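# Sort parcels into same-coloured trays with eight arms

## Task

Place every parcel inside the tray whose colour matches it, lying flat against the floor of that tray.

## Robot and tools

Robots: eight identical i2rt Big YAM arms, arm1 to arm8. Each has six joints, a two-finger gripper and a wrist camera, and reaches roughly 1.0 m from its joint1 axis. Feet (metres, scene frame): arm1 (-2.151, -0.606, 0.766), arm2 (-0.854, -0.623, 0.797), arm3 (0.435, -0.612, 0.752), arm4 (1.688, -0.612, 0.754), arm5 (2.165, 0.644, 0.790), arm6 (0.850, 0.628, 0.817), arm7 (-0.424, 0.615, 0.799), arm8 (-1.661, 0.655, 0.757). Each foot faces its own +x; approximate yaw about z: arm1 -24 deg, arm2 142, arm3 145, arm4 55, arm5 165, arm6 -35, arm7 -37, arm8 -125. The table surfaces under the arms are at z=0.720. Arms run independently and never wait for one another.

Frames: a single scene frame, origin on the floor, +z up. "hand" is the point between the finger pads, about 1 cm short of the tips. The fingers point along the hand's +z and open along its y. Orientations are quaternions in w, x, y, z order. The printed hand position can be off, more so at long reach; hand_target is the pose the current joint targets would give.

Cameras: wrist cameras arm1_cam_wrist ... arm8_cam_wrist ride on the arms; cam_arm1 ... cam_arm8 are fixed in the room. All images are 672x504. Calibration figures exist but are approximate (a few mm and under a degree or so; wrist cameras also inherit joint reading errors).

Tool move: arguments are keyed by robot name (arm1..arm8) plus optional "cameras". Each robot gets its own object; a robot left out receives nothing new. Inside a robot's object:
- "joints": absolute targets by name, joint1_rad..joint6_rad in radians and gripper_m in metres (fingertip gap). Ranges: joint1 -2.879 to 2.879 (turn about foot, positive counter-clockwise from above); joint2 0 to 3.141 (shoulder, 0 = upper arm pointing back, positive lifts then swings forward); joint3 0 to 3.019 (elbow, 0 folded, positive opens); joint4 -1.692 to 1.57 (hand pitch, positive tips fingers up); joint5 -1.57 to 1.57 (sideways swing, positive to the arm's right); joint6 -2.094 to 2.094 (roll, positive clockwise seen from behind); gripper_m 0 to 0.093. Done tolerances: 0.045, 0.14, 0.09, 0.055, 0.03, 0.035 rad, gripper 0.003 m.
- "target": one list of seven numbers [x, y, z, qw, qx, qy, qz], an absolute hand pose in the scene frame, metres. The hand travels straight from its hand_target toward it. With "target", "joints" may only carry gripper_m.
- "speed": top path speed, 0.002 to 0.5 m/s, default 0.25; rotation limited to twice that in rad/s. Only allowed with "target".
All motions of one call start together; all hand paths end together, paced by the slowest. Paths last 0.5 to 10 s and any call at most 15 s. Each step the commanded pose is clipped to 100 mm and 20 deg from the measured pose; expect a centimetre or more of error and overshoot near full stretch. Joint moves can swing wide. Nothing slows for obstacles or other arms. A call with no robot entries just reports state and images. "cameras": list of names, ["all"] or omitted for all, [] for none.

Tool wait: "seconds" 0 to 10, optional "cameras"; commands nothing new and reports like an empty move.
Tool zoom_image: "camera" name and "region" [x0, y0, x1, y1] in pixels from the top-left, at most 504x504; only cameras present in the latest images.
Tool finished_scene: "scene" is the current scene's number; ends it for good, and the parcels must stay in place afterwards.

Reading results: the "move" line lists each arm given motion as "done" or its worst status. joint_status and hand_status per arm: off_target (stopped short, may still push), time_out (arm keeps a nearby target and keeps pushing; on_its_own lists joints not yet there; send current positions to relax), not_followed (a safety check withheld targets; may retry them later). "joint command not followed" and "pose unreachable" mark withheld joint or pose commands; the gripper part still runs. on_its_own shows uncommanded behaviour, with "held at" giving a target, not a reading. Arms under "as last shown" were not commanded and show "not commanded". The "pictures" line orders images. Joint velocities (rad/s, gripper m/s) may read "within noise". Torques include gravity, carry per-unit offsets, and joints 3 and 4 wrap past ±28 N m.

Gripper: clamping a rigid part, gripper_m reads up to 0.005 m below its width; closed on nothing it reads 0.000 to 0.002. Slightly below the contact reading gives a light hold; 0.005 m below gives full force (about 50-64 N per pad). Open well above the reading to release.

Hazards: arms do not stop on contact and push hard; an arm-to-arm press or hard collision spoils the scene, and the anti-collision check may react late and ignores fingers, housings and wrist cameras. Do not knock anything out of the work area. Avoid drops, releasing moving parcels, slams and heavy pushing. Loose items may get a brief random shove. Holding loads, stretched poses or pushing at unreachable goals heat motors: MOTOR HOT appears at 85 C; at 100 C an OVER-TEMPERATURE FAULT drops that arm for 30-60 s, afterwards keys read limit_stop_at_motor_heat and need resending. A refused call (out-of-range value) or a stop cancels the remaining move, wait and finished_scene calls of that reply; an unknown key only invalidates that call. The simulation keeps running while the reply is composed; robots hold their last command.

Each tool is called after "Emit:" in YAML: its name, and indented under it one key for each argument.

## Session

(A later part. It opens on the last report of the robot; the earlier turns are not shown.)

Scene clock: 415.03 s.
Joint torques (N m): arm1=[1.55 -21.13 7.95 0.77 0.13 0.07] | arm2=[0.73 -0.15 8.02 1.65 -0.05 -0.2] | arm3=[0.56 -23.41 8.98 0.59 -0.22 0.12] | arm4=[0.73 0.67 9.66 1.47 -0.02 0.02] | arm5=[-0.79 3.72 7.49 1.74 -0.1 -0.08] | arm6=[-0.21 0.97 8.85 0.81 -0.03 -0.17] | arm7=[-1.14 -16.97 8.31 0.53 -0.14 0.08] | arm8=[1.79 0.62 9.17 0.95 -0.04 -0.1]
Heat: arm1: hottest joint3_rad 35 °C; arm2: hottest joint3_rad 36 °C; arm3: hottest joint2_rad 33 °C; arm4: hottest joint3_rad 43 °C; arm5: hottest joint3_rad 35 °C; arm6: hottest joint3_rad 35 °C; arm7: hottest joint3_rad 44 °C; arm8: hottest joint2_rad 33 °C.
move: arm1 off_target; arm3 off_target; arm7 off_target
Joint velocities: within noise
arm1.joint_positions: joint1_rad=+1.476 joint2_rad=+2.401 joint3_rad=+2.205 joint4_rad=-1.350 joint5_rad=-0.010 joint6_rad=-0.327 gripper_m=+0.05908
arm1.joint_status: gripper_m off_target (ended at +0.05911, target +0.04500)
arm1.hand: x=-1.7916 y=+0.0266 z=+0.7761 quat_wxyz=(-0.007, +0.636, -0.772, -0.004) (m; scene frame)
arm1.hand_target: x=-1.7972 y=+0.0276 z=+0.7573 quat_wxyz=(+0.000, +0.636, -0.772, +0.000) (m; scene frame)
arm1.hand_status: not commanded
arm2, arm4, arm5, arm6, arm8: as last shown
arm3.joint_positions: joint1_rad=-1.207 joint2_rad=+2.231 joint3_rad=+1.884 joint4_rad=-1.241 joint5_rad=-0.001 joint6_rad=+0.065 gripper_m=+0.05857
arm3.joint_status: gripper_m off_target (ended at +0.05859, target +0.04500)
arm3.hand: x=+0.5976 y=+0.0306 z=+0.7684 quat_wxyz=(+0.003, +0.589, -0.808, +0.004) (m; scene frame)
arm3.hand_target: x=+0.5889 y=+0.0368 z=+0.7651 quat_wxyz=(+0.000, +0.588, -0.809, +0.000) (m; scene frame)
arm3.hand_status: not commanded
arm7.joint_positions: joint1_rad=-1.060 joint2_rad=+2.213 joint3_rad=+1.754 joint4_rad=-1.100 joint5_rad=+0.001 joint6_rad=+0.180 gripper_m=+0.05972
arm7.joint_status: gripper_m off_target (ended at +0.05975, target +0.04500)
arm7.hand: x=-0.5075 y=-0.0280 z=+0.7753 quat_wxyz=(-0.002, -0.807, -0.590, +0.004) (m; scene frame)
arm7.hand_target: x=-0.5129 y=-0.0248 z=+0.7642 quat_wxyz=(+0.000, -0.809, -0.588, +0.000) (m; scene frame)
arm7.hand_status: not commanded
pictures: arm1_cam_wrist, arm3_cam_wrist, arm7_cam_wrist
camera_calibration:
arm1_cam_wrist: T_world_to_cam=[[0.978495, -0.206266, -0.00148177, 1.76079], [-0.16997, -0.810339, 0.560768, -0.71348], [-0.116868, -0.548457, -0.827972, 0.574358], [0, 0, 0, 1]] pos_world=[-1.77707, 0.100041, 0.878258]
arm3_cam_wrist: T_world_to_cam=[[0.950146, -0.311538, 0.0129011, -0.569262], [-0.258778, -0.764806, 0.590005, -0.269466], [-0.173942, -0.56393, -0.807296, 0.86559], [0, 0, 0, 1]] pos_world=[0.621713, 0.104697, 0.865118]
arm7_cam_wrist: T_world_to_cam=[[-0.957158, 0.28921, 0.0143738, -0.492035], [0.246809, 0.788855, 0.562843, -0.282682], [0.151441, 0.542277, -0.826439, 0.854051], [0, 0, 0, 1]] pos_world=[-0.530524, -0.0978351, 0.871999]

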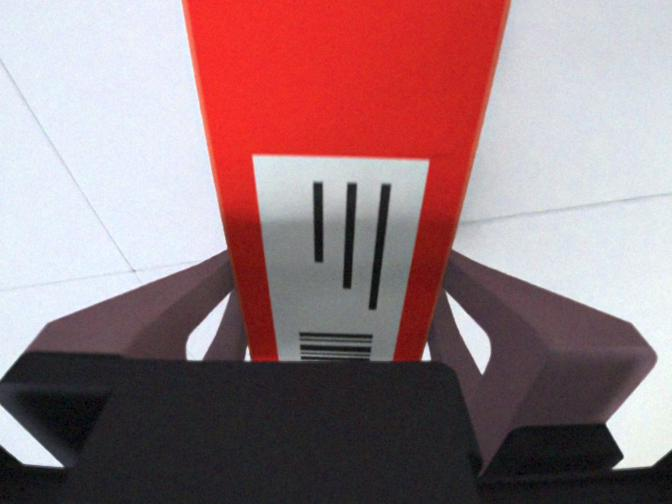

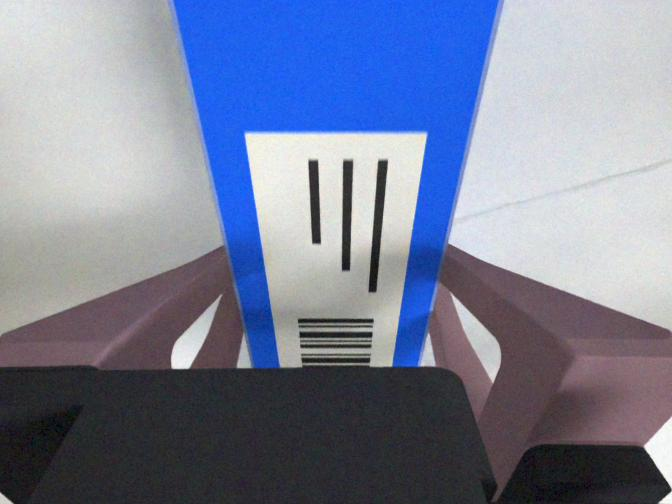

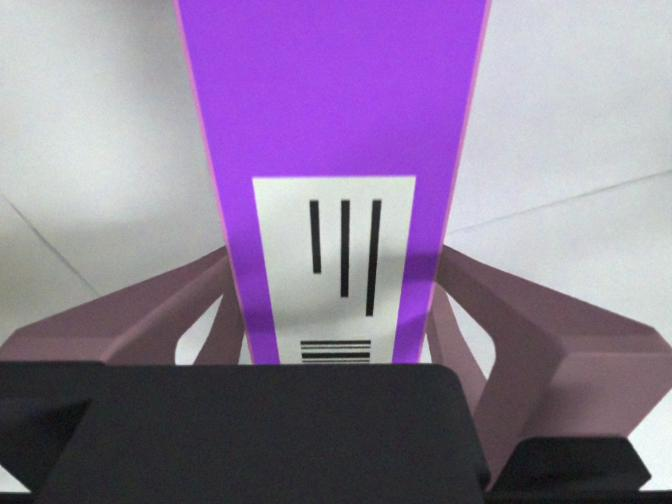

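Emit:
move:
  arm1: {"target":[-1.795,0.015,0.93,0,0.6361,-0.7716,0],"speed":0.25}
  arm3: {"target":[0.59,0.015,0.93,0,0.5878,-0.8090,0],"speed":0.25}
  arm7: {"target":[-0.51,-0.01,0.93,0,0.8090,0.5878,0],"speed":0.25}
  cameras: []

Emit:
move:
  arm1: {"joints":{"joint2_rad":1.2,"joint3_rad":1.3,"joint4_rad":-1.65}}
  arm3: {"joints":{"joint2_rad":1.2,"joint3_rad":1.3,"joint4_rad":-1.65}}
  arm7: {"joints":{"joint2_rad":1.2,"joint3_rad":1.3,"joint4_rad":-1.65}}
  cameras: []

Emit:
move:
  arm1: {"joints":{"joint1_rad":-1.538}}
  arm3: {"joints":{"joint1_rad":2.112}}
  arm7: {"joints":{"joint1_rad":2.143}}
  cameras: ["cam_arm1","cam_arm3","cam_arm7"]

Scene clock: 441.23 s.
Joint torques (N m): arm1=[0.73 -20.66 11.82 -0.23 0.14 -0.05] | arm2=[0.73 -0.15 8.02 1.65 -0.05 -0.19] | arm3=[-0.32 -23.47 14.19 -0.31 -0.22 0.02] | arm4=[0.73 0.67 9.68 1.47 -0.02 0.02] | arm5=[-0.26 3.08 7.39 1.85 -0.1 -0.06] | arm6=[-0.15 0.85 8.85 0.81 -0.03 -0.17] | arm7=[-1.08 -16.73 14.74 -0.47 -0.13 0.1] | arm8=[1.73 0.67 9.2 0.94 -0.05 -0.1]
Heat: arm1: hottest joint3_rad 36 °C; arm2: hottest joint3_rad 36 °C; arm3: hottest joint2_rad 33 °C; arm4: hottest joint3_rad 42 °C; arm5: hottest joint3_rad 36 °C; arm6: hottest joint3_rad 35 °C; arm7: hottest joint3_rad 42 °C; arm8: hottest joint3_rad 33 °C.
move: arm1 done; arm3 off_target; arm7 off_target
Joint velocities: within noise
arm1.joint_positions: joint1_rad=+1.476 joint2_rad=+2.300 joint3_rad=+2.417 joint4_rad=-1.673 joint5_rad=-0.010 joint6_rad=-0.327 gripper_m=+0.05909
arm1.joint_status: not commanded
arm1.hand: x=-1.8021 y=+0.0107 z=+0.9273 quat_wxyz=(-0.003, +0.636, -0.772, -0.002) (m; scene frame)
arm1.hand_target: x=-1.7954 y=+0.0144 z=+0.9295 quat_wxyz=(-0.009, +0.636, -0.772, -0.003) (m; scene frame)
arm1.hand_status: done (0.009 m and 0.4 deg from the pose sent, 0.154 m and 1.0 deg at the start; a joint's target at an end of its range on 23 of 48 steps)
arm2, arm4, arm5, arm6, arm8: as last shown
arm3.joint_positions: joint1_rad=-1.207 joint2_rad=+2.088 joint3_rad=+1.996 joint4_rad=-1.542 joint5_rad=-0.001 joint6_rad=+0.065 gripper_m=+0.05857
arm3.joint_status: not commanded
arm3.hand: x=+0.5895 y=+0.0009 z=+0.9018 quat_wxyz=(+0.021, +0.588, -0.808, +0.019) (m; scene frame)
arm3.hand_target: x=+0.5896 y=+0.0135 z=+0.9300 quat_wxyz=(+0.000, +0.588, -0.809, +0.000) (m; scene frame)
arm3.hand_status: off_target (0.032 m and 3.2 deg from the pose sent, 0.162 m and 0.6 deg at the start; pose on its path clipped on 7 of 48 steps)
arm7.joint_positions: joint1_rad=-1.060 joint2_rad=+2.032 joint3_rad=+1.814 joint4_rad=-1.396 joint5_rad=+0.001 joint6_rad=+0.180 gripper_m=+0.05972
arm7.joint_status: not commanded
arm7.hand: x=-0.5030 y=+0.0062 z=+0.9086 quat_wxyz=(+0.018, -0.807, -0.590, -0.015) (m; scene frame)
arm7.hand_target: x=-0.5099 y=-0.0088 z=+0.9302 quat_wxyz=(+0.000, -0.809, -0.588, +0.000) (m; scene frame)
arm7.hand_status: off_target (0.028 m and 2.7 deg from the pose sent, 0.156 m and 0.6 deg at the start)
pictures: none
No camera images: "cameras" was empty.

Scene clock: 442.93 s.
Joint torques (N m): arm1=[0.97 -8.23 8.1 0.58 0.12 -0.05] | arm2=[0.73 -0.15 8.02 1.65 -0.05 -0.2] | arm3=[-0.26 -9.23 9.55 0.02 -0.23 0.02] | arm4=[0.73 0.67 9.66 1.46 -0.02 0.02] | arm5=[-0.67 2.96 7.36 1.78 -0.08 -0.06] | arm6=[-0.15 0.97 8.87 0.81 -0.03 -0.17] | arm7=[-0.79 -7.06 9.17 -0.12 -0.14 0.08] | arm8=[1.9 0.62 9.22 0.88 -0.04 -0.1]
Heat: arm1: hottest joint3_rad 36 °C; arm2: hottest joint3_rad 36 °C; arm3: hottest joint2_rad 33 °C; arm4: hottest joint3_rad 42 °C; arm5: hottest joint3_rad 36 °C; arm6: hottest joint3_rad 35 °C; arm7: hottest joint3_rad 41 °C; arm8: hottest joint3_rad 33 °C.
move: arm1 done; arm3 done; arm7 done
Joint velocities: within noise
arm1.joint_positions: joint1_rad=+1.476 joint2_rad=+1.208 joint3_rad=+1.306 joint4_rad=-1.655 joint5_rad=-0.010 joint6_rad=-0.327 gripper_m=+0.05909
arm1.joint_status: all done
arm1.hand: x=-1.9876 y=-0.3119 z=+1.0640 quat_wxyz=(-0.003, +0.636, -0.772, -0.002) (m; scene frame)
arm1.hand_target: x=-1.9865 y=-0.3142 z=+1.0640 quat_wxyz=(-0.007, +0.636, -0.772, -0.002) (m; scene frame)
arm1.hand_status: not commanded
arm2, arm4, arm5, arm6, arm8: as last shown
arm3.joint_positions: joint1_rad=-1.207 joint2_rad=+1.201 joint3_rad=+1.296 joint4_rad=-1.645 joint5_rad=-0.001 joint6_rad=+0.065 gripper_m=+0.05857
arm3.joint_status: all done
arm3.hand: x=+0.5155 y=-0.2901 z=+1.0523 quat_wxyz=(-0.011, +0.589, -0.808, -0.008) (m; scene frame)
arm3.hand_target: x=+0.5137 y=-0.2903 z=+1.0544 quat_wxyz=(-0.010, +0.588, -0.809, -0.009) (m; scene frame)
arm3.hand_status: not commanded
arm7.joint_positions: joint1_rad=-1.060 joint2_rad=+1.200 joint3_rad=+1.310 joint4_rad=-1.643 joint5_rad=+0.001 joint6_rad=+0.180 gripper_m=+0.05972
arm7.joint_status: all done
arm7.hand: x=-0.4674 y=+0.2800 z=+1.1026 quat_wxyz=(-0.012, -0.807, -0.590, +0.013) (m; scene frame)
arm7.hand_target: x=-0.4694 y=+0.2841 z=+1.0987 quat_wxyz=(-0.006, -0.809, -0.588, +0.006) (m; scene frame)
arm7.hand_status: not commanded
pictures: none
No camera images: "cameras" was empty.

Scene clock: 446.10 s.
Joint torques (N m): arm1=[1.44 -7.65 8.17 0.5 -0.02 -0.07] | arm2=[0.73 -0.21 8.01 1.65 -0.05 -0.2] | arm3=[-0.38 -9.52 9.55 -0.01 -0.08 0.01] | arm4=[0.73 0.67 9.66 1.47 -0.02 0.02] | arm5=[-0.79 2.84 7.53 1.8 -0.09 -0.04] | arm6=[-0.15 0.91 8.85 0.81 -0.03 -0.17] | arm7=[-0.73 -6.95 9.2 -0.06 0.01 0.09] | arm8=[1.61 0.79 9.2 0.94 -0.04 -0.11]
Heat: arm1: hottest joint3_rad 36 °C; arm2: hottest joint3_rad 36 °C; arm3: hottest joint2_rad 33 °C; arm4: hottest joint3_rad 42 °C; arm5: hottest joint3_rad 36 °C; arm6: hottest joint3_rad 35 °C; arm7: hottest joint3_rad 41 °C; arm8: hottest joint3_rad 33 °C.
move: arm1 done; arm3 done; arm7 done
Joint velocities: within noise
arm1.joint_positions: joint1_rad=-1.538 joint2_rad=+1.208 joint3_rad=+1.306 joint4_rad=-1.655 joint5_rad=-0.006 joint6_rad=-0.327 gripper_m=+0.05910
arm1.joint_status: all done
arm1.hand: x=-2.2791 y=-0.9126 z=+1.0692 quat_wxyz=(-0.011, -0.729, -0.684, +0.008) (m; scene frame)
arm1.hand_target: x=-2.2784 y=-0.9113 z=+1.0692 quat_wxyz=(-0.013, -0.728, -0.686, +0.010) (m; scene frame)
arm1.hand_status: not commanded
arm2.joint_positions: joint1_rad=-1.432 joint2_rad=+0.604 joint3_rad=+1.004 joint4_rad=-1.509 joint5_rad=+0.002 joint6_rad=-0.188 gripper_m=+0.09293
arm2.joint_status: not commanded
arm2.hand: x=-0.7487 y=-0.4416 z=+1.1275 quat_wxyz=(-0.208, +0.564, -0.793, -0.095) (m; scene frame)
arm2.hand_target: x=-0.7494 y=-0.4401 z=+1.1276 quat_wxyz=(-0.213, +0.571, -0.787, -0.097) (m; scene frame)
arm2.hand_status: not commanded
arm3.joint_positions: joint1_rad=+2.111 joint2_rad=+1.201 joint3_rad=+1.296 joint4_rad=-1.645 joint5_rad=-0.005 joint6_rad=+0.065 gripper_m=+0.05859
arm3.joint_status: all done
arm3.hand: x=+0.4106 y=-0.9463 z=+1.0479 quat_wxyz=(+0.009, +0.753, +0.658, -0.001) (m; scene frame)
arm3.hand_target: x=+0.4109 y=-0.9457 z=+1.0500 quat_wxyz=(+0.008, +0.755, +0.656, -0.002) (m; scene frame)
arm3.hand_status: not commanded
arm4.joint_positions: joint1_rad=+1.869 joint2_rad=+0.606 joint3_rad=+1.008 joint4_rad=-1.509 joint5_rad=+0.011 joint6_rad=-0.308 gripper_m=+0.09291
arm4.joint_status: not commanded
arm4.hand: x=+1.4923 y=-0.5396 z=+1.0867 quat_wxyz=(-0.071, +0.972, -0.009, -0.222) (m; scene frame)
arm4.hand_target: x=+1.4916 y=-0.5409 z=+1.0852 quat_wxyz=(-0.073, +0.972, -0.003, -0.226) (m; scene frame)
arm4.hand_status: not commanded
arm5.joint_positions: joint1_rad=-0.422 joint2_rad=+0.625 joint3_rad=+1.427 joint4_rad=-1.371 joint5_rad=+0.120 joint6_rad=-0.097 gripper_m=+0.09396
arm5.joint_status: not commanded
arm5.hand: x=+2.0004 y=+0.7998 z=+1.3402 quat_wxyz=(-0.234, +0.830, -0.279, -0.422) (m; scene frame)
arm5.hand_target: x=+2.0022 y=+0.7982 z=+1.3527 quat_wxyz=(-0.238, +0.823, -0.277, -0.434) (m; scene frame)
arm5.hand_status: not commanded
arm6.joint_positions: joint1_rad=-1.337 joint2_rad=+0.606 joint3_rad=+0.997 joint4_rad=-1.498 joint5_rad=+0.002 joint6_rad=-0.056 gripper_m=+0.09288
arm6.joint_status: not commanded
arm6.hand: x=+0.7701 y=+0.4317 z=+1.1450 quat_wxyz=(-0.122, -0.791, -0.566, +0.195) (m; scene frame)
arm6.hand_target: x=+0.7720 y=+0.4324 z=+1.1472 quat_wxyz=(-0.125, -0.787, -0.572, +0.197) (m; scene frame)
arm6.hand_status: not commanded
arm7.joint_positions: joint1_rad=+2.149 joint2_rad=+1.200 joint3_rad=+1.310 joint4_rad=-1.643 joint5_rad=-0.002 joint6_rad=+0.180 gripper_m=+0.05969
arm7.joint_status: all done
arm7.hand: x=-0.4026 y=+0.9502 z=+1.1044 quat_wxyz=(-0.012, +0.616, -0.787, -0.016) (m; scene frame)
arm7.hand_target: x=-0.4007 y=+0.9463 z=+1.1005 quat_wxyz=(-0.007, +0.615, -0.788, -0.009) (m; scene frame)
arm7.hand_status: not commanded
arm8.joint_positions: joint1_rad=+0.399 joint2_rad=+0.607 joint3_rad=+1.005 joint4_rad=-1.508 joint5_rad=-0.001 joint6_rad=-0.009 gripper_m=+0.09292
arm8.joint_status: not commanded
arm8.hand: x=-1.7047 y=+0.4491 z=+1.0879 quat_wxyz=(-0.144, -0.753, -0.617, +0.178) (m; scene frame)
arm8.hand_target: x=-1.7051 y=+0.4492 z=+1.0877 quat_wxyz=(-0.146, -0.750, -0.618, +0.183) (m; scene frame)
arm8.hand_status: not commanded
pictures: cam_arm1, cam_arm3, cam_arm7

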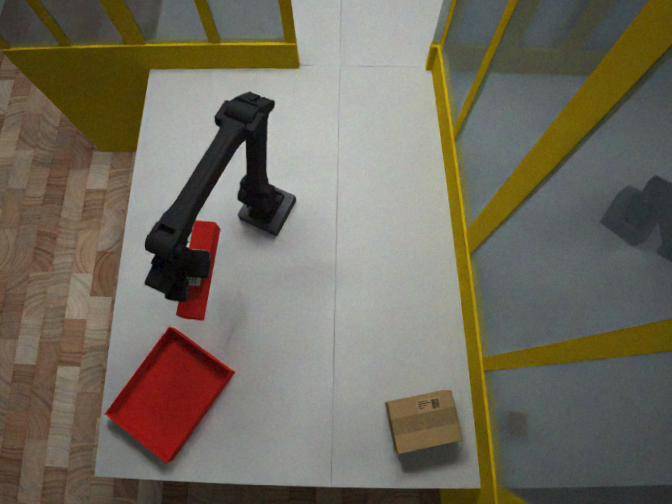

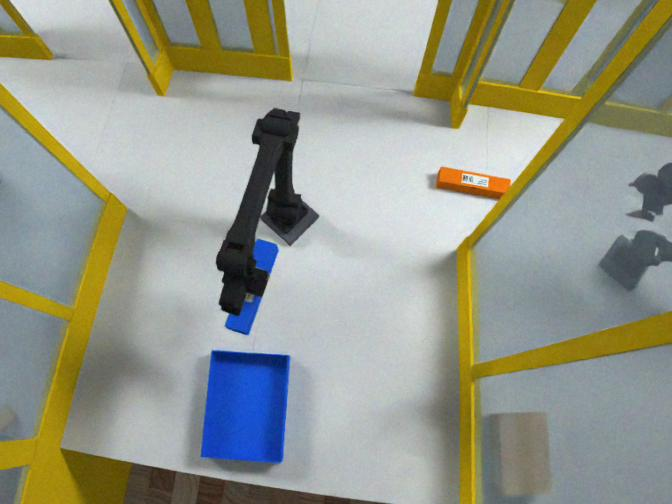

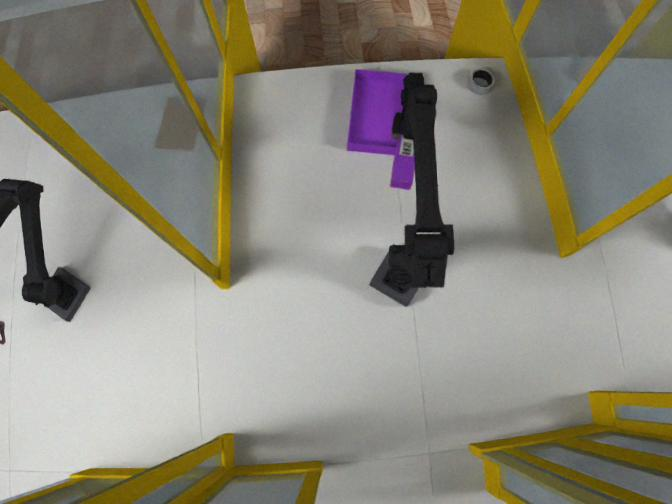

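Emit:
move:
  arm1: {"target":[-2.398,-1.222,0.97,0,0.8842,0.4671,0],"speed":0.3}
  arm3: {"target":[0.389,-1.265,0.97,0,0.6769,0.7361,0],"speed":0.3}
  arm7: {"target":[-0.384,1.272,0.97,0,0.6368,-0.7710,0],"speed":0.3}
  cameras: ["cam_arm1","cam_arm3","cam_arm7","arm1_cam_wrist","arm3_cam_wrist","arm7_cam_wrist"]

Scene clock: 461.63 s.
Joint torques (N m): arm1=[2.49 -18.32 12.71 -0.1 0.19 0.09] | arm2=[0.73 -0.15 8.02 1.63 -0.05 -0.19] | arm3=[-0.21 -22.42 14.43 -0.32 0.01 -0.2] | arm4=[0.73 0.67 9.65 1.47 -0.02 0.02] | arm5=[-0.67 3.72 7.3 1.78 -0.11 -0.05] | arm6=[-0.09 0.85 8.85 0.8 -0.02 -0.17] | arm7=[-0.09 -16.73 15.58 -0.39 0.06 0.03] | arm8=[1.55 0.56 9.2 0.87 -0.04 -0.08]
Heat: arm1: hottest joint3_rad 36 °C; arm2: hottest joint3_rad 36 °C; arm3: hottest joint2_rad 32 °C; arm4: hottest joint3_rad 42 °C; arm5: hottest joint3_rad 36 °C; arm6: hottest joint3_rad 35 °C; arm7: hottest joint3_rad 40 °C; arm8: hottest joint3_rad 33 °C.
move: arm1 off_target; arm3 off_target; arm7 off_target
Joint velocities: within noise
arm1.joint_positions: joint1_rad=-1.536 joint2_rad=+2.126 joint3_rad=+2.184 joint4_rad=-1.655 joint5_rad=+0.004 joint6_rad=+0.214 gripper_m=+0.05910
arm1.joint_status: not commanded
arm1.hand: x=-2.4008 y=-1.2090 z=+0.9640 quat_wxyz=(+0.005, -0.885, -0.465, -0.008) (m; scene frame)
arm1.hand_target: x=-2.3976 y=-1.2214 z=+0.9700 quat_wxyz=(-0.001, -0.884, -0.467, +0.001) (m; scene frame)
arm1.hand_status: off_target (0.015 m and 1.1 deg from the pose sent, 0.346 m and 30.7 deg at the start)
arm2, arm4, arm5, arm6, arm8: as last shown
arm3.joint_positions: joint1_rad=+2.111 joint2_rad=+2.091 joint3_rad=+2.155 joint4_rad=-1.669 joint5_rad=+0.002 joint6_rad=-0.134 gripper_m=+0.05859
arm3.joint_status: not commanded
arm3.hand: x=+0.3882 y=-1.2531 z=+0.9518 quat_wxyz=(-0.011, +0.684, +0.729, +0.017) (m; scene frame)
arm3.hand_target: x=+0.3891 y=-1.2640 z=+0.9699 quat_wxyz=(+0.000, +0.677, +0.736, -0.001) (m; scene frame)
arm3.hand_status: off_target (0.022 m and 2.6 deg from the pose sent, 0.329 m and 12.6 deg at the start)
arm7.joint_positions: joint1_rad=+2.149 joint2_rad=+2.100 joint3_rad=+2.039 joint4_rad=-1.550 joint5_rad=-0.002 joint6_rad=+0.140 gripper_m=+0.05969
arm7.joint_status: not commanded
arm7.hand: x=-0.3837 y=+1.2561 z=+0.9549 quat_wxyz=(+0.014, +0.632, -0.775, +0.013) (m; scene frame)
arm7.hand_target: x=-0.3841 y=+1.2708 z=+0.9701 quat_wxyz=(-0.001, +0.637, -0.771, -0.001) (m; scene frame)
arm7.hand_status: off_target (0.022 m and 2.3 deg from the pose sent, 0.349 m and 3.8 deg at the start)
pictures: arm1_cam_wrist, arm3_cam_wrist, arm7_cam_wrist, cam_arm1, cam_arm3, cam_arm7
camera_calibration:
arm1_cam_wrist: T_world_to_cam=[[-0.814878, 0.579621, -0.00374053, -1.25096], [0.466492, 0.659635, 0.589293, 1.35406], [0.344034, 0.478457, -0.80791, 2.30986], [0, 0, 0, 1]] pos_world=[-2.44571, -1.27328, 1.06354]
arm3_cam_wrist: T_world_to_cam=[[-0.998279, -0.0586318, 0.00124251, 0.311708], [-0.0455339, 0.788275, 0.613636, 0.427237], [-0.036958, 0.612523, -0.789588, 1.65745], [0, 0, 0, 1]] pos_world=[0.391881, -1.33373, 1.04615]
arm7_cam_wrist: T_world_to_cam=[[0.982683, -0.184634, 0.0156303, 0.590854], [-0.156814, -0.78374, 0.600967, 0.3568], [-0.098709, -0.593011, -0.799121, 1.5914], [0, 0, 0, 1]] pos_world=[-0.367585, 1.33245, 1.04806]

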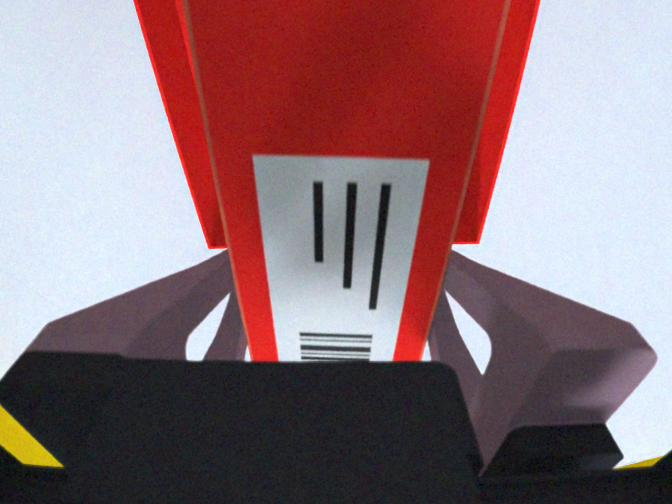

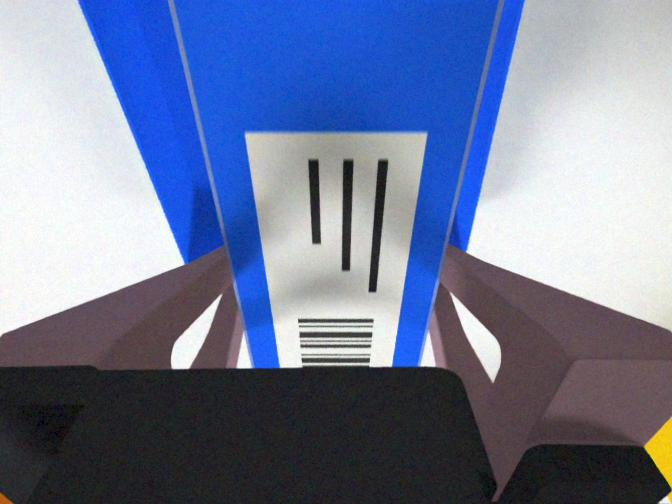

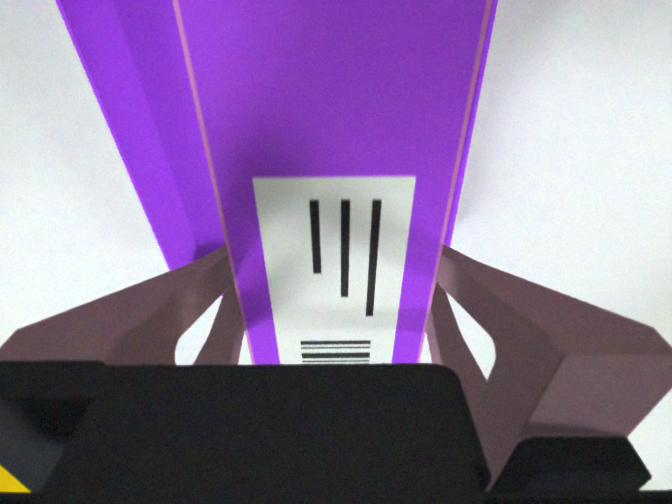

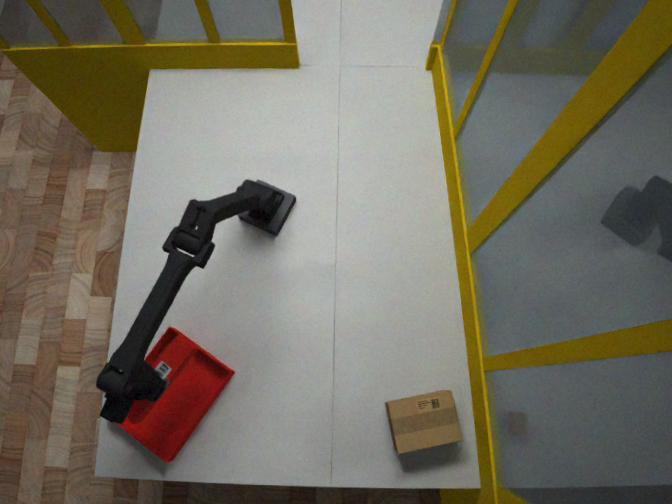

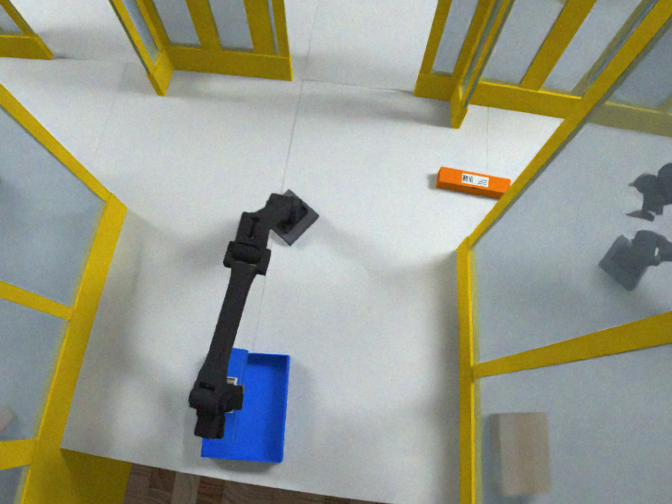

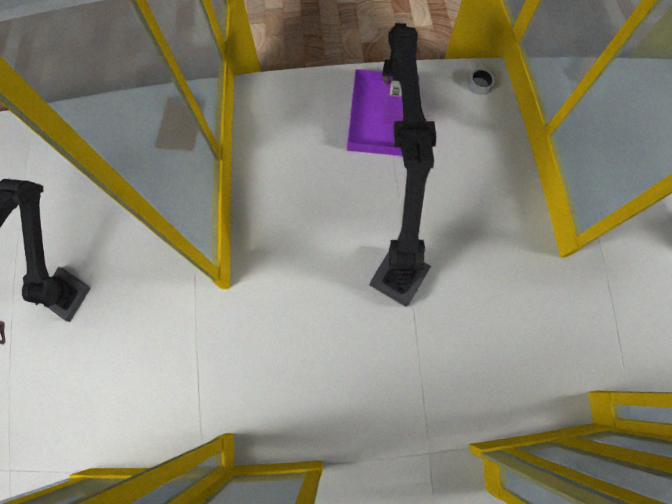

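Emit:
move:
  arm1: {"target":[-2.425,-1.254,0.92,0,0.8842,0.4671,0],"speed":0.25}
  arm3: {"target":[0.404,-1.282,0.93,0,0.6652,0.7466,0],"speed":0.25}
  arm7: {"target":[-0.404,1.309,0.925,0,0.6527,-0.7576,0],"speed":0.25}
  cameras: ["cam_arm1","cam_arm3","cam_arm7","arm1_cam_wrist","arm3_cam_wrist","arm7_cam_wrist"]

Scene clock: 519.33 s.
Joint torques (N m): arm1=[0.67 -21.48 12.52 0.02 0.17 -0.06] | arm2=[0.73 -0.15 8.02 1.65 -0.05 -0.2] | arm3=[0.44 -24.35 12.79 0.5 0.01 -0.22] | arm4=[0.73 0.67 9.65 1.47 -0.02 0.02] | arm5=[-0.97 2.61 7.17 1.72 -0.09 -0.04] | arm6=[-0.15 0.91 8.85 0.81 -0.03 -0.17] | arm7=[-0.09 -18.55 15.49 -0.05 0.07 0.04] | arm8=[1.73 0.73 9.28 0.88 -0.04 -0.1]
Heat: arm1: hottest joint3_rad 39 °C; arm2: hottest joint3_rad 36 °C; arm3: hottest joint3_rad 34 °C; arm4: hottest joint3_rad 42 °C; arm5: hottest joint3_rad 36 °C; arm6: hottest joint3_rad 36 °C; arm7: hottest joint3_rad 45 °C; arm8: hottest joint3_rad 33 °C.
move: arm1 off_target; arm3 off_target; arm7 off_target
Joint velocities: arm1=[-0.044 -0.015 0.007 0.012 0.037 -0.022 0] | arm2=[within noise] | arm3=[within noise] | arm4=[within noise] | arm5=[within noise] | arm6=[within noise] | arm7=[within noise] | arm8=[within noise]
arm1.joint_positions: joint1_rad=-1.536 joint2_rad=+2.289 joint3_rad=+2.313 joint4_rad=-1.641 joint5_rad=+0.004 joint6_rad=+0.211 gripper_m=+0.05910
arm1.joint_status: not commanded
arm1.hand: x=-2.4154 y=-1.2453 z=+0.9063 quat_wxyz=(+0.011, -0.884, -0.467, -0.015) (m; scene frame)
arm1.hand_target: x=-2.4246 y=-1.2532 z=+0.9201 quat_wxyz=(+0.000, -0.884, -0.467, +0.001) (m; scene frame)
arm1.hand_status: off_target (0.019 m and 2.1 deg from the pose sent, 0.067 m and 1.1 deg at the start)
arm2, arm4, arm5, arm6, arm8: as last shown
arm3.joint_positions: joint1_rad=+2.126 joint2_rad=+2.151 joint3_rad=+2.155 joint4_rad=-1.624 joint5_rad=+0.002 joint6_rad=-0.142 gripper_m=+0.05859
arm3.joint_status: not commanded
arm3.hand: x=+0.3974 y=-1.2678 z=+0.9140 quat_wxyz=(-0.016, +0.676, +0.737, +0.022) (m; scene frame)
arm3.hand_target: x=+0.4040 y=-1.2810 z=+0.9304 quat_wxyz=(+0.000, +0.665, +0.747, +0.000) (m; scene frame)
arm3.hand_status: off_target (0.022 m and 3.5 deg from the pose sent, 0.040 m and 3.8 deg at the start)
arm7.joint_positions: joint1_rad=+2.181 joint2_rad=+2.242 joint3_rad=+2.148 joint4_rad=-1.538 joint5_rad=-0.002 joint6_rad=+0.130 gripper_m=+0.05969
arm7.joint_status: not commanded
arm7.hand: x=-0.4036 y=+1.2901 z=+0.9046 quat_wxyz=(+0.020, +0.648, -0.761, +0.021) (m; scene frame)
arm7.hand_target: x=-0.4042 y=+1.3074 z=+0.9253 quat_wxyz=(+0.000, +0.653, -0.758, +0.000) (m; scene frame)
arm7.hand_status: off_target (0.028 m and 3.4 deg from the pose sent, 0.064 m and 3.7 deg at the start)
pictures: arm1_cam_wrist, arm3_cam_wrist, arm7_cam_wrist, cam_arm1, cam_arm3, cam_arm7
camera_calibration:
arm1_cam_wrist: T_world_to_cam=[[-0.816724, 0.577026, 0.00131742, -1.25428], [0.460369, 0.650227, 0.604372, 1.37864], [0.347882, 0.494212, -0.796701, 2.30434], [0, 0, 0, 1]] pos_world=[-2.46072, -1.31151, 1.00432]
arm3_cam_wrist: T_world_to_cam=[[-0.996639, -0.0819113, -0.00113931, 0.292083], [-0.0646655, 0.778114, 0.624785, 0.446991], [-0.0502904, 0.622759, -0.780796, 1.64717], [0, 0, 0, 1]] pos_world=[0.402843, -1.34968, 1.00716]
arm7_cam_wrist: T_world_to_cam=[[0.989633, -0.142527, 0.0176767, 0.564072], [-0.122951, -0.777166, 0.617167, 0.401014], [-0.0742253, -0.612942, -0.786633, 1.59368], [0, 0, 0, 1]] pos_world=[-0.390627, 1.36889, 0.996181]

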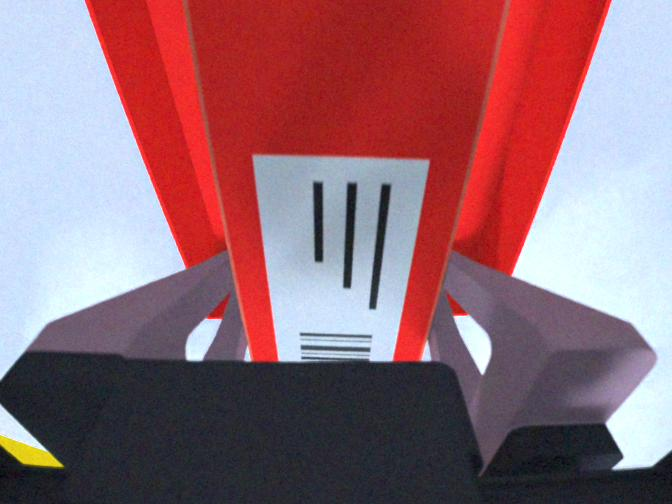

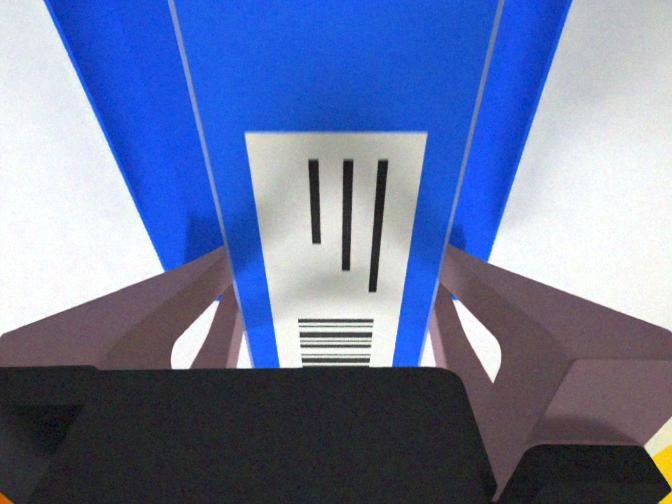

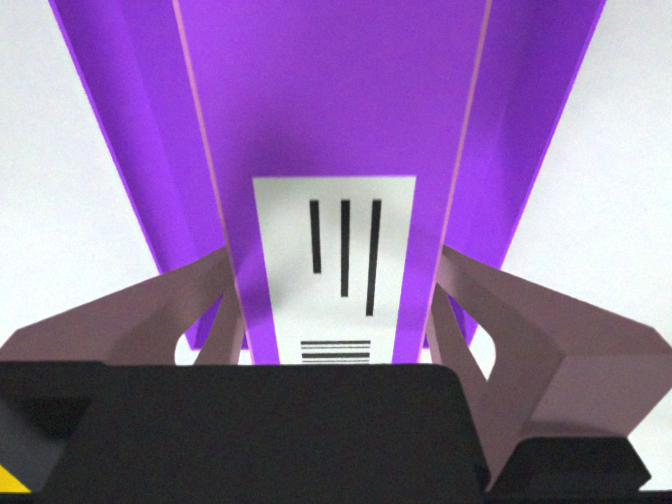

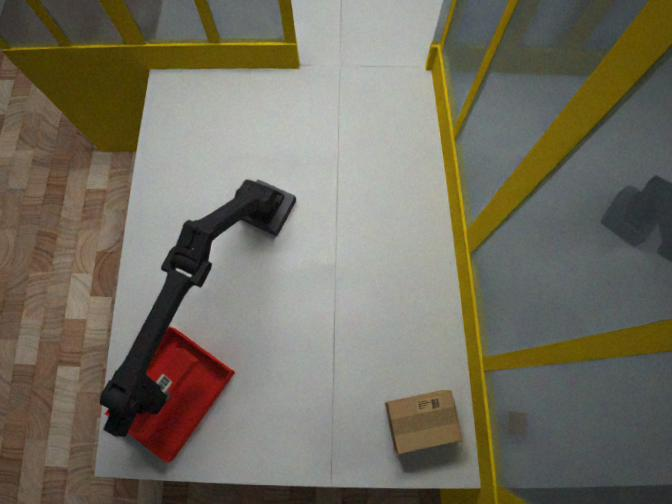

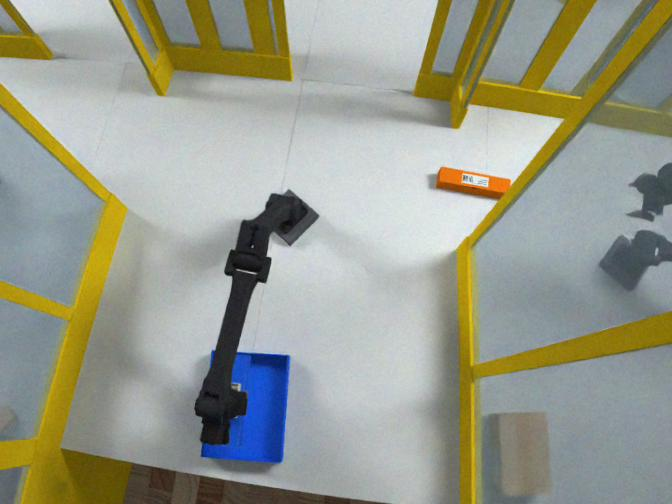

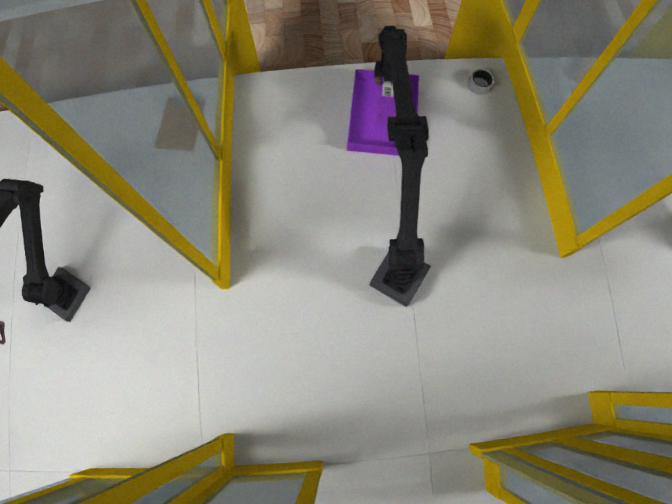

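Emit:
move:
  arm1: {"target":[-2.419,-1.251,0.80,0,0.8842,0.4671,0],"speed":0.15}
  arm3: {"target":[0.401,-1.280,0.81,0,0.6652,0.7466,0],"speed":0.15}
  arm7: {"target":[-0.402,1.274,0.81,0,0.6527,-0.7576,0],"speed":0.15}
  cameras: ["arm1_cam_wrist","arm3_cam_wrist","arm7_cam_wrist"]

Scene clock: 548.77 s.
Joint torques (N m): arm1=[1.26 -20.95 7.94 0.77 0.2 -0.02] | arm2=[0.73 -0.15 8.02 1.65 -0.05 -0.19] | arm3=[0.09 -23.53 9.4 0.57 0.01 -0.22] | arm4=[0.73 0.67 9.66 1.47 -0.02 0.02] | arm5=[-0.85 3.02 7.31 1.88 -0.09 -0.05] | arm6=[-0.09 0.91 8.84 0.81 -0.03 -0.17] | arm7=[-0.62 -19.37 8.36 0.46 0.06 0.03] | arm8=[1.73 0.67 9.25 0.95 -0.04 -0.11]
Heat: arm1: hottest joint3_rad 40 °C; arm2: hottest joint3_rad 36 °C; arm3: hottest joint2_rad 37 °C; arm4: hottest joint3_rad 42 °C; arm5: hottest joint3_rad 36 °C; arm6: hottest joint3_rad 36 °C; arm7: hottest joint3_rad 54 °C; arm8: hottest joint3_rad 33 °C.
move: arm1 off_target; arm3 done; arm7 done
Joint velocities: within noise
arm1.joint_positions: joint1_rad=-1.536 joint2_rad=+2.298 joint3_rad=+2.088 joint4_rad=-1.358 joint5_rad=+0.004 joint6_rad=+0.211 gripper_m=+0.05910
arm1.joint_status: not commanded
arm1.hand: x=-2.4174 y=-1.2518 z=+0.8147 quat_wxyz=(-0.005, -0.884, -0.467, +0.004) (m; scene frame)
arm1.hand_target: x=-2.4188 y=-1.2508 z=+0.8002 quat_wxyz=(+0.000, -0.884, -0.467, +0.000) (m; scene frame)
arm1.hand_status: off_target (0.015 m and 0.7 deg from the pose sent, 0.106 m and 2.2 deg at the start)
arm2, arm4, arm5, arm6, arm8: as last shown
arm3.joint_positions: joint1_rad=+2.126 joint2_rad=+2.188 joint3_rad=+1.940 joint4_rad=-1.336 joint5_rad=+0.002 joint6_rad=-0.148 gripper_m=+0.05859
arm3.joint_status: not commanded
arm3.hand: x=+0.3976 y=-1.2743 z=+0.8076 quat_wxyz=(-0.005, +0.674, +0.739, +0.009) (m; scene frame)
arm3.hand_target: x=+0.4009 y=-1.2800 z=+0.8102 quat_wxyz=(+0.000, +0.665, +0.747, +0.000) (m; scene frame)
arm3.hand_status: done (0.007 m and 1.7 deg from the pose sent, 0.105 m and 3.5 deg at the start)
arm7.joint_positions: joint1_rad=+2.181 joint2_rad=+2.231 joint3_rad=+1.859 joint4_rad=-1.218 joint5_rad=-0.002 joint6_rad=+0.125 gripper_m=+0.05969
arm7.joint_status: not commanded
arm7.hand: x=-0.4041 y=+1.2734 z=+0.8042 quat_wxyz=(+0.007, +0.650, -0.760, +0.005) (m; scene frame)
arm7.hand_target: x=-0.4021 y=+1.2741 z=+0.8101 quat_wxyz=(+0.000, +0.653, -0.758, +0.000) (m; scene frame)
arm7.hand_status: done (0.006 m and 1.0 deg from the pose sent, 0.096 m and 3.4 deg at the start)
pictures: arm1_cam_wrist, arm3_cam_wrist, arm7_cam_wrist
camera_calibration:
arm1_cam_wrist: T_world_to_cam=[[-0.816606, 0.577114, -0.00973893, -1.24261], [0.471503, 0.67671, 0.565462, 1.53092], [0.332927, 0.457168, -0.824717, 2.17562], [0, 0, 0, 1]] pos_world=[-2.46088, -1.31349, 0.916494]
arm3_cam_wrist: T_world_to_cam=[[-0.996168, -0.0873851, 0.00349974, 0.280724], [-0.0679857, 0.798951, 0.597541, 0.568435], [-0.0550123, 0.595013, -0.801831, 1.55166], [0, 0, 0, 1]] pos_world=[0.403654, -1.35288, 0.90352]
arm7_cam_wrist: T_world_to_cam=[[0.990257, -0.138656, 0.0128769, 0.563198], [-0.119991, -0.802699, 0.584189, 0.510199], [-0.0706652, -0.580042, -0.811515, 1.48398], [0, 0, 0, 1]] pos_world=[-0.391626, 1.3484, 0.898971]

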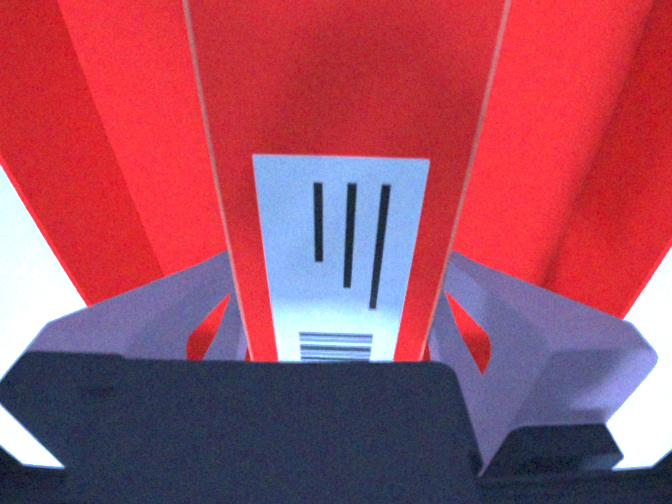

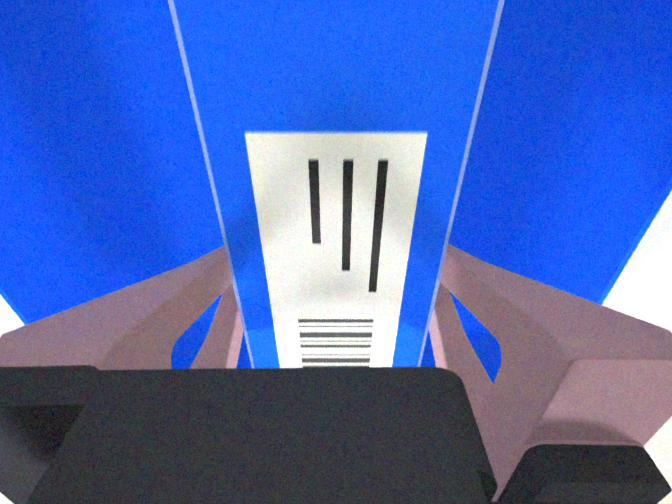

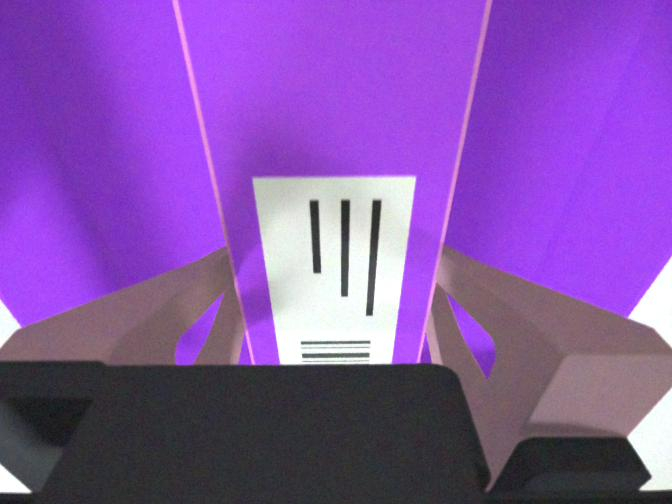

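Emit:
move:
  arm1: {"target":[-2.419,-1.251,0.77,0,0.8842,0.4671,0],"speed":0.06}
  arm3: {"target":[0.401,-1.280,0.775,0,0.6652,0.7466,0],"speed":0.06}
  arm7: {"target":[-0.402,1.274,0.775,0,0.6527,-0.7576,0],"speed":0.06}
  cameras: []

Emit:
move:
  arm1: {"target":[-2.419,-1.251,0.755,0,0.8842,0.4671,0],"speed":0.06}
  arm3: {"target":[0.401,-1.280,0.762,0,0.6652,0.7466,0],"speed":0.06}
  arm7: {"target":[-0.402,1.274,0.762,0,0.6527,-0.7576,0],"speed":0.06}
  cameras: ["cam_arm1","cam_arm3","cam_arm7"]

Scene clock: 559.30 s.
Joint torques (N m): arm1=[1.38 -20.84 7.83 0.7 0.17 -0.02] | arm2=[0.73 -0.15 8.02 1.65 -0.05 -0.19] | arm3=[-0.03 -23.65 9.07 0.58 0 -0.21] | arm4=[0.73 0.67 9.66 1.47 -0.02 0.02] | arm5=[-0.56 3.6 7.35 1.77 -0.11 -0.07] | arm6=[-0.15 0.97 8.87 0.81 -0.04 -0.17] | arm7=[-0.38 -17.26 8.28 0.54 0.05 0.04] | arm8=[1.44 1.08 9.17 0.94 -0.05 -0.11]
Heat: arm1: hottest joint3_rad 39 °C; arm2: hottest joint3_rad 36 °C; arm3: hottest joint2_rad 36 °C; arm4: hottest joint3_rad 42 °C; arm5: hottest joint3_rad 36 °C; arm6: hottest joint3_rad 36 °C; arm7: hottest joint3_rad 51 °C; arm8: hottest joint3_rad 33 °C.
move: arm1 off_target; arm3 done; arm7 off_target
Joint velocities: within noise
arm1.joint_positions: joint1_rad=-1.536 joint2_rad=+2.321 joint3_rad=+2.054 joint4_rad=-1.298 joint5_rad=+0.004 joint6_rad=+0.211 gripper_m=+0.05910
arm1.joint_status: not commanded
arm1.hand: x=-2.4176 y=-1.2530 z=+0.7863 quat_wxyz=(-0.006, -0.884, -0.467, +0.005) (m; scene frame)
arm1.hand_target: x=-2.4188 y=-1.2508 z=+0.7702 quat_wxyz=(+0.000, -0.884, -0.467, +0.000) (m; scene frame)
arm1.hand_status: off_target (0.016 m and 0.8 deg from the pose sent, 0.045 m and 0.7 deg at the start)
arm2, arm4, arm5, arm6, arm8: as last shown
arm3.joint_positions: joint1_rad=+2.126 joint2_rad=+2.212 joint3_rad=+1.898 joint4_rad=-1.263 joint5_rad=+0.002 joint6_rad=-0.148 gripper_m=+0.05859
arm3.joint_status: not commanded
arm3.hand: x=+0.3977 y=-1.2755 z=+0.7774 quat_wxyz=(-0.002, +0.674, +0.739, +0.006) (m; scene frame)
arm3.hand_target: x=+0.4009 y=-1.2798 z=+0.7750 quat_wxyz=(+0.000, +0.665, +0.747, +0.000) (m; scene frame)
arm3.hand_status: done (0.006 m and 1.5 deg from the pose sent, 0.033 m and 1.8 deg at the start)
arm7.joint_positions: joint1_rad=+2.181 joint2_rad=+2.237 joint3_rad=+1.829 joint4_rad=-1.151 joint5_rad=-0.002 joint6_rad=+0.125 gripper_m=+0.05969
arm7.joint_status: not commanded
arm7.hand: x=-0.4040 y=+1.2774 z=+0.7896 quat_wxyz=(-0.004, +0.650, -0.760, -0.006) (m; scene frame)
arm7.hand_target: x=-0.4022 y=+1.2738 z=+0.7753 quat_wxyz=(+0.000, +0.653, -0.758, +0.000) (m; scene frame)
arm7.hand_status: off_target (0.015 m and 0.9 deg from the pose sent, 0.029 m and 1.0 deg at the start)
pictures: none
No camera images: "cameras" was empty.

Scene clock: 560.27 s.
Joint torques (N m): arm1=[1.49 -20.01 7.53 0.76 0.18 -0.03] | arm2=[0.73 -0.15 8.02 1.65 -0.05 -0.2] | arm3=[0.03 -22.95 8.64 0.77 -0.03 -0.22] | arm4=[0.73 0.73 9.66 1.47 -0.02 0.02] | arm5=[-0.79 3.02 7.36 1.89 -0.1 -0.08] | arm6=[-0.21 0.91 8.85 0.8 -0.03 -0.17] | arm7=[-0.56 -17.2 8.17 0.65 0.05 0.04] | arm8=[1.55 0.32 9.32 0.87 -0.05 -0.09]
Heat: arm1: hottest joint3_rad 39 °C; arm2: hottest joint3_rad 36 °C; arm3: hottest joint2_rad 36 °C; arm4: hottest joint3_rad 43 °C; arm5: hottest joint3_rad 36 °C; arm6: hottest joint3_rad 36 °C; arm7: hottest joint3_rad 51 °C; arm8: hottest joint3_rad 33 °C.
move: arm1 off_target; arm3 off_target; arm7 off_target
Joint velocities: within noise
arm1.joint_positions: joint1_rad=-1.536 joint2_rad=+2.327 joint3_rad=+2.042 joint4_rad=-1.269 joint5_rad=+0.004 joint6_rad=+0.211 gripper_m=+0.05910
arm1.joint_status: not commanded
arm1.hand: x=-2.4184 y=-1.2550 z=+0.7777 quat_wxyz=(-0.009, -0.884, -0.467, +0.009) (m; scene frame)
arm1.hand_target: x=-2.4187 y=-1.2506 z=+0.7555 quat_wxyz=(+0.000, -0.884, -0.467, +0.000) (m; scene frame)
arm1.hand_status: off_target (0.023 m and 1.4 deg from the pose sent, 0.031 m and 0.8 deg at the start)
arm2, arm4, arm5, arm6, arm8: as last shown
arm3.joint_positions: joint1_rad=+2.126 joint2_rad=+2.215 joint3_rad=+1.889 joint4_rad=-1.242 joint5_rad=+0.002 joint6_rad=-0.148 gripper_m=+0.05859
arm3.joint_status: not commanded
arm3.hand: x=+0.3975 y=-1.2769 z=+0.7715 quat_wxyz=(+0.000, +0.674, +0.739, +0.002) (m; scene frame)
arm3.hand_target: x=+0.4009 y=-1.2798 z=+0.7621 quat_wxyz=(+0.000, +0.665, +0.747, +0.000) (m; scene frame)
arm3.hand_status: off_target (0.011 m and 1.3 deg from the pose sent, 0.016 m and 1.5 deg at the start)
arm7.joint_positions: joint1_rad=+2.181 joint2_rad=+2.250 joint3_rad=+1.821 joint4_rad=-1.129 joint5_rad=-0.002 joint6_rad=+0.124 gripper_m=+0.05969
arm7.joint_status: not commanded
arm7.hand: x=-0.4040 y=+1.2775 z=+0.7784 quat_wxyz=(-0.004, +0.651, -0.759, -0.006) (m; scene frame)
arm7.hand_target: x=-0.4022 y=+1.2736 z=+0.7623 quat_wxyz=(+0.000, +0.653, -0.758, +0.000) (m; scene frame)
arm7.hand_status: off_target (0.017 m and 0.9 deg from the pose sent, 0.028 m and 0.9 deg at the start)
pictures: cam_arm1, cam_arm3, cam_arm7

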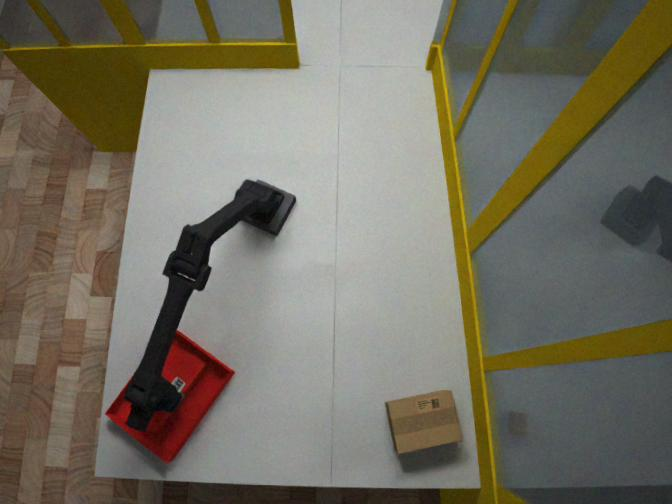

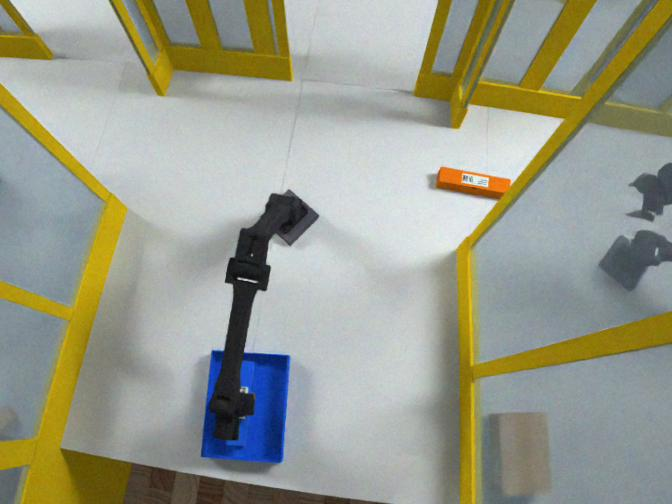

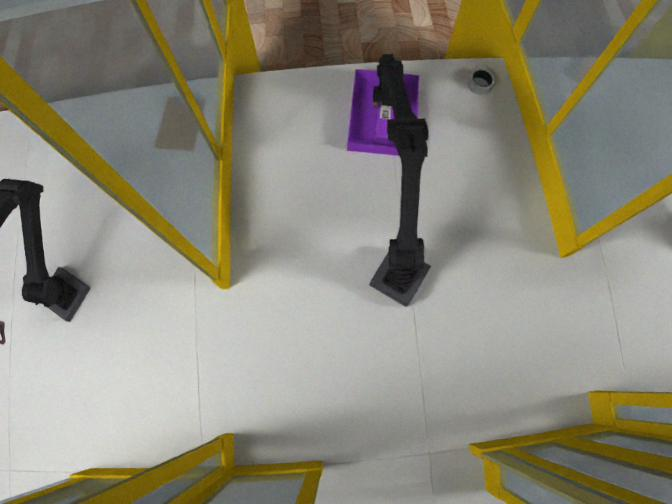

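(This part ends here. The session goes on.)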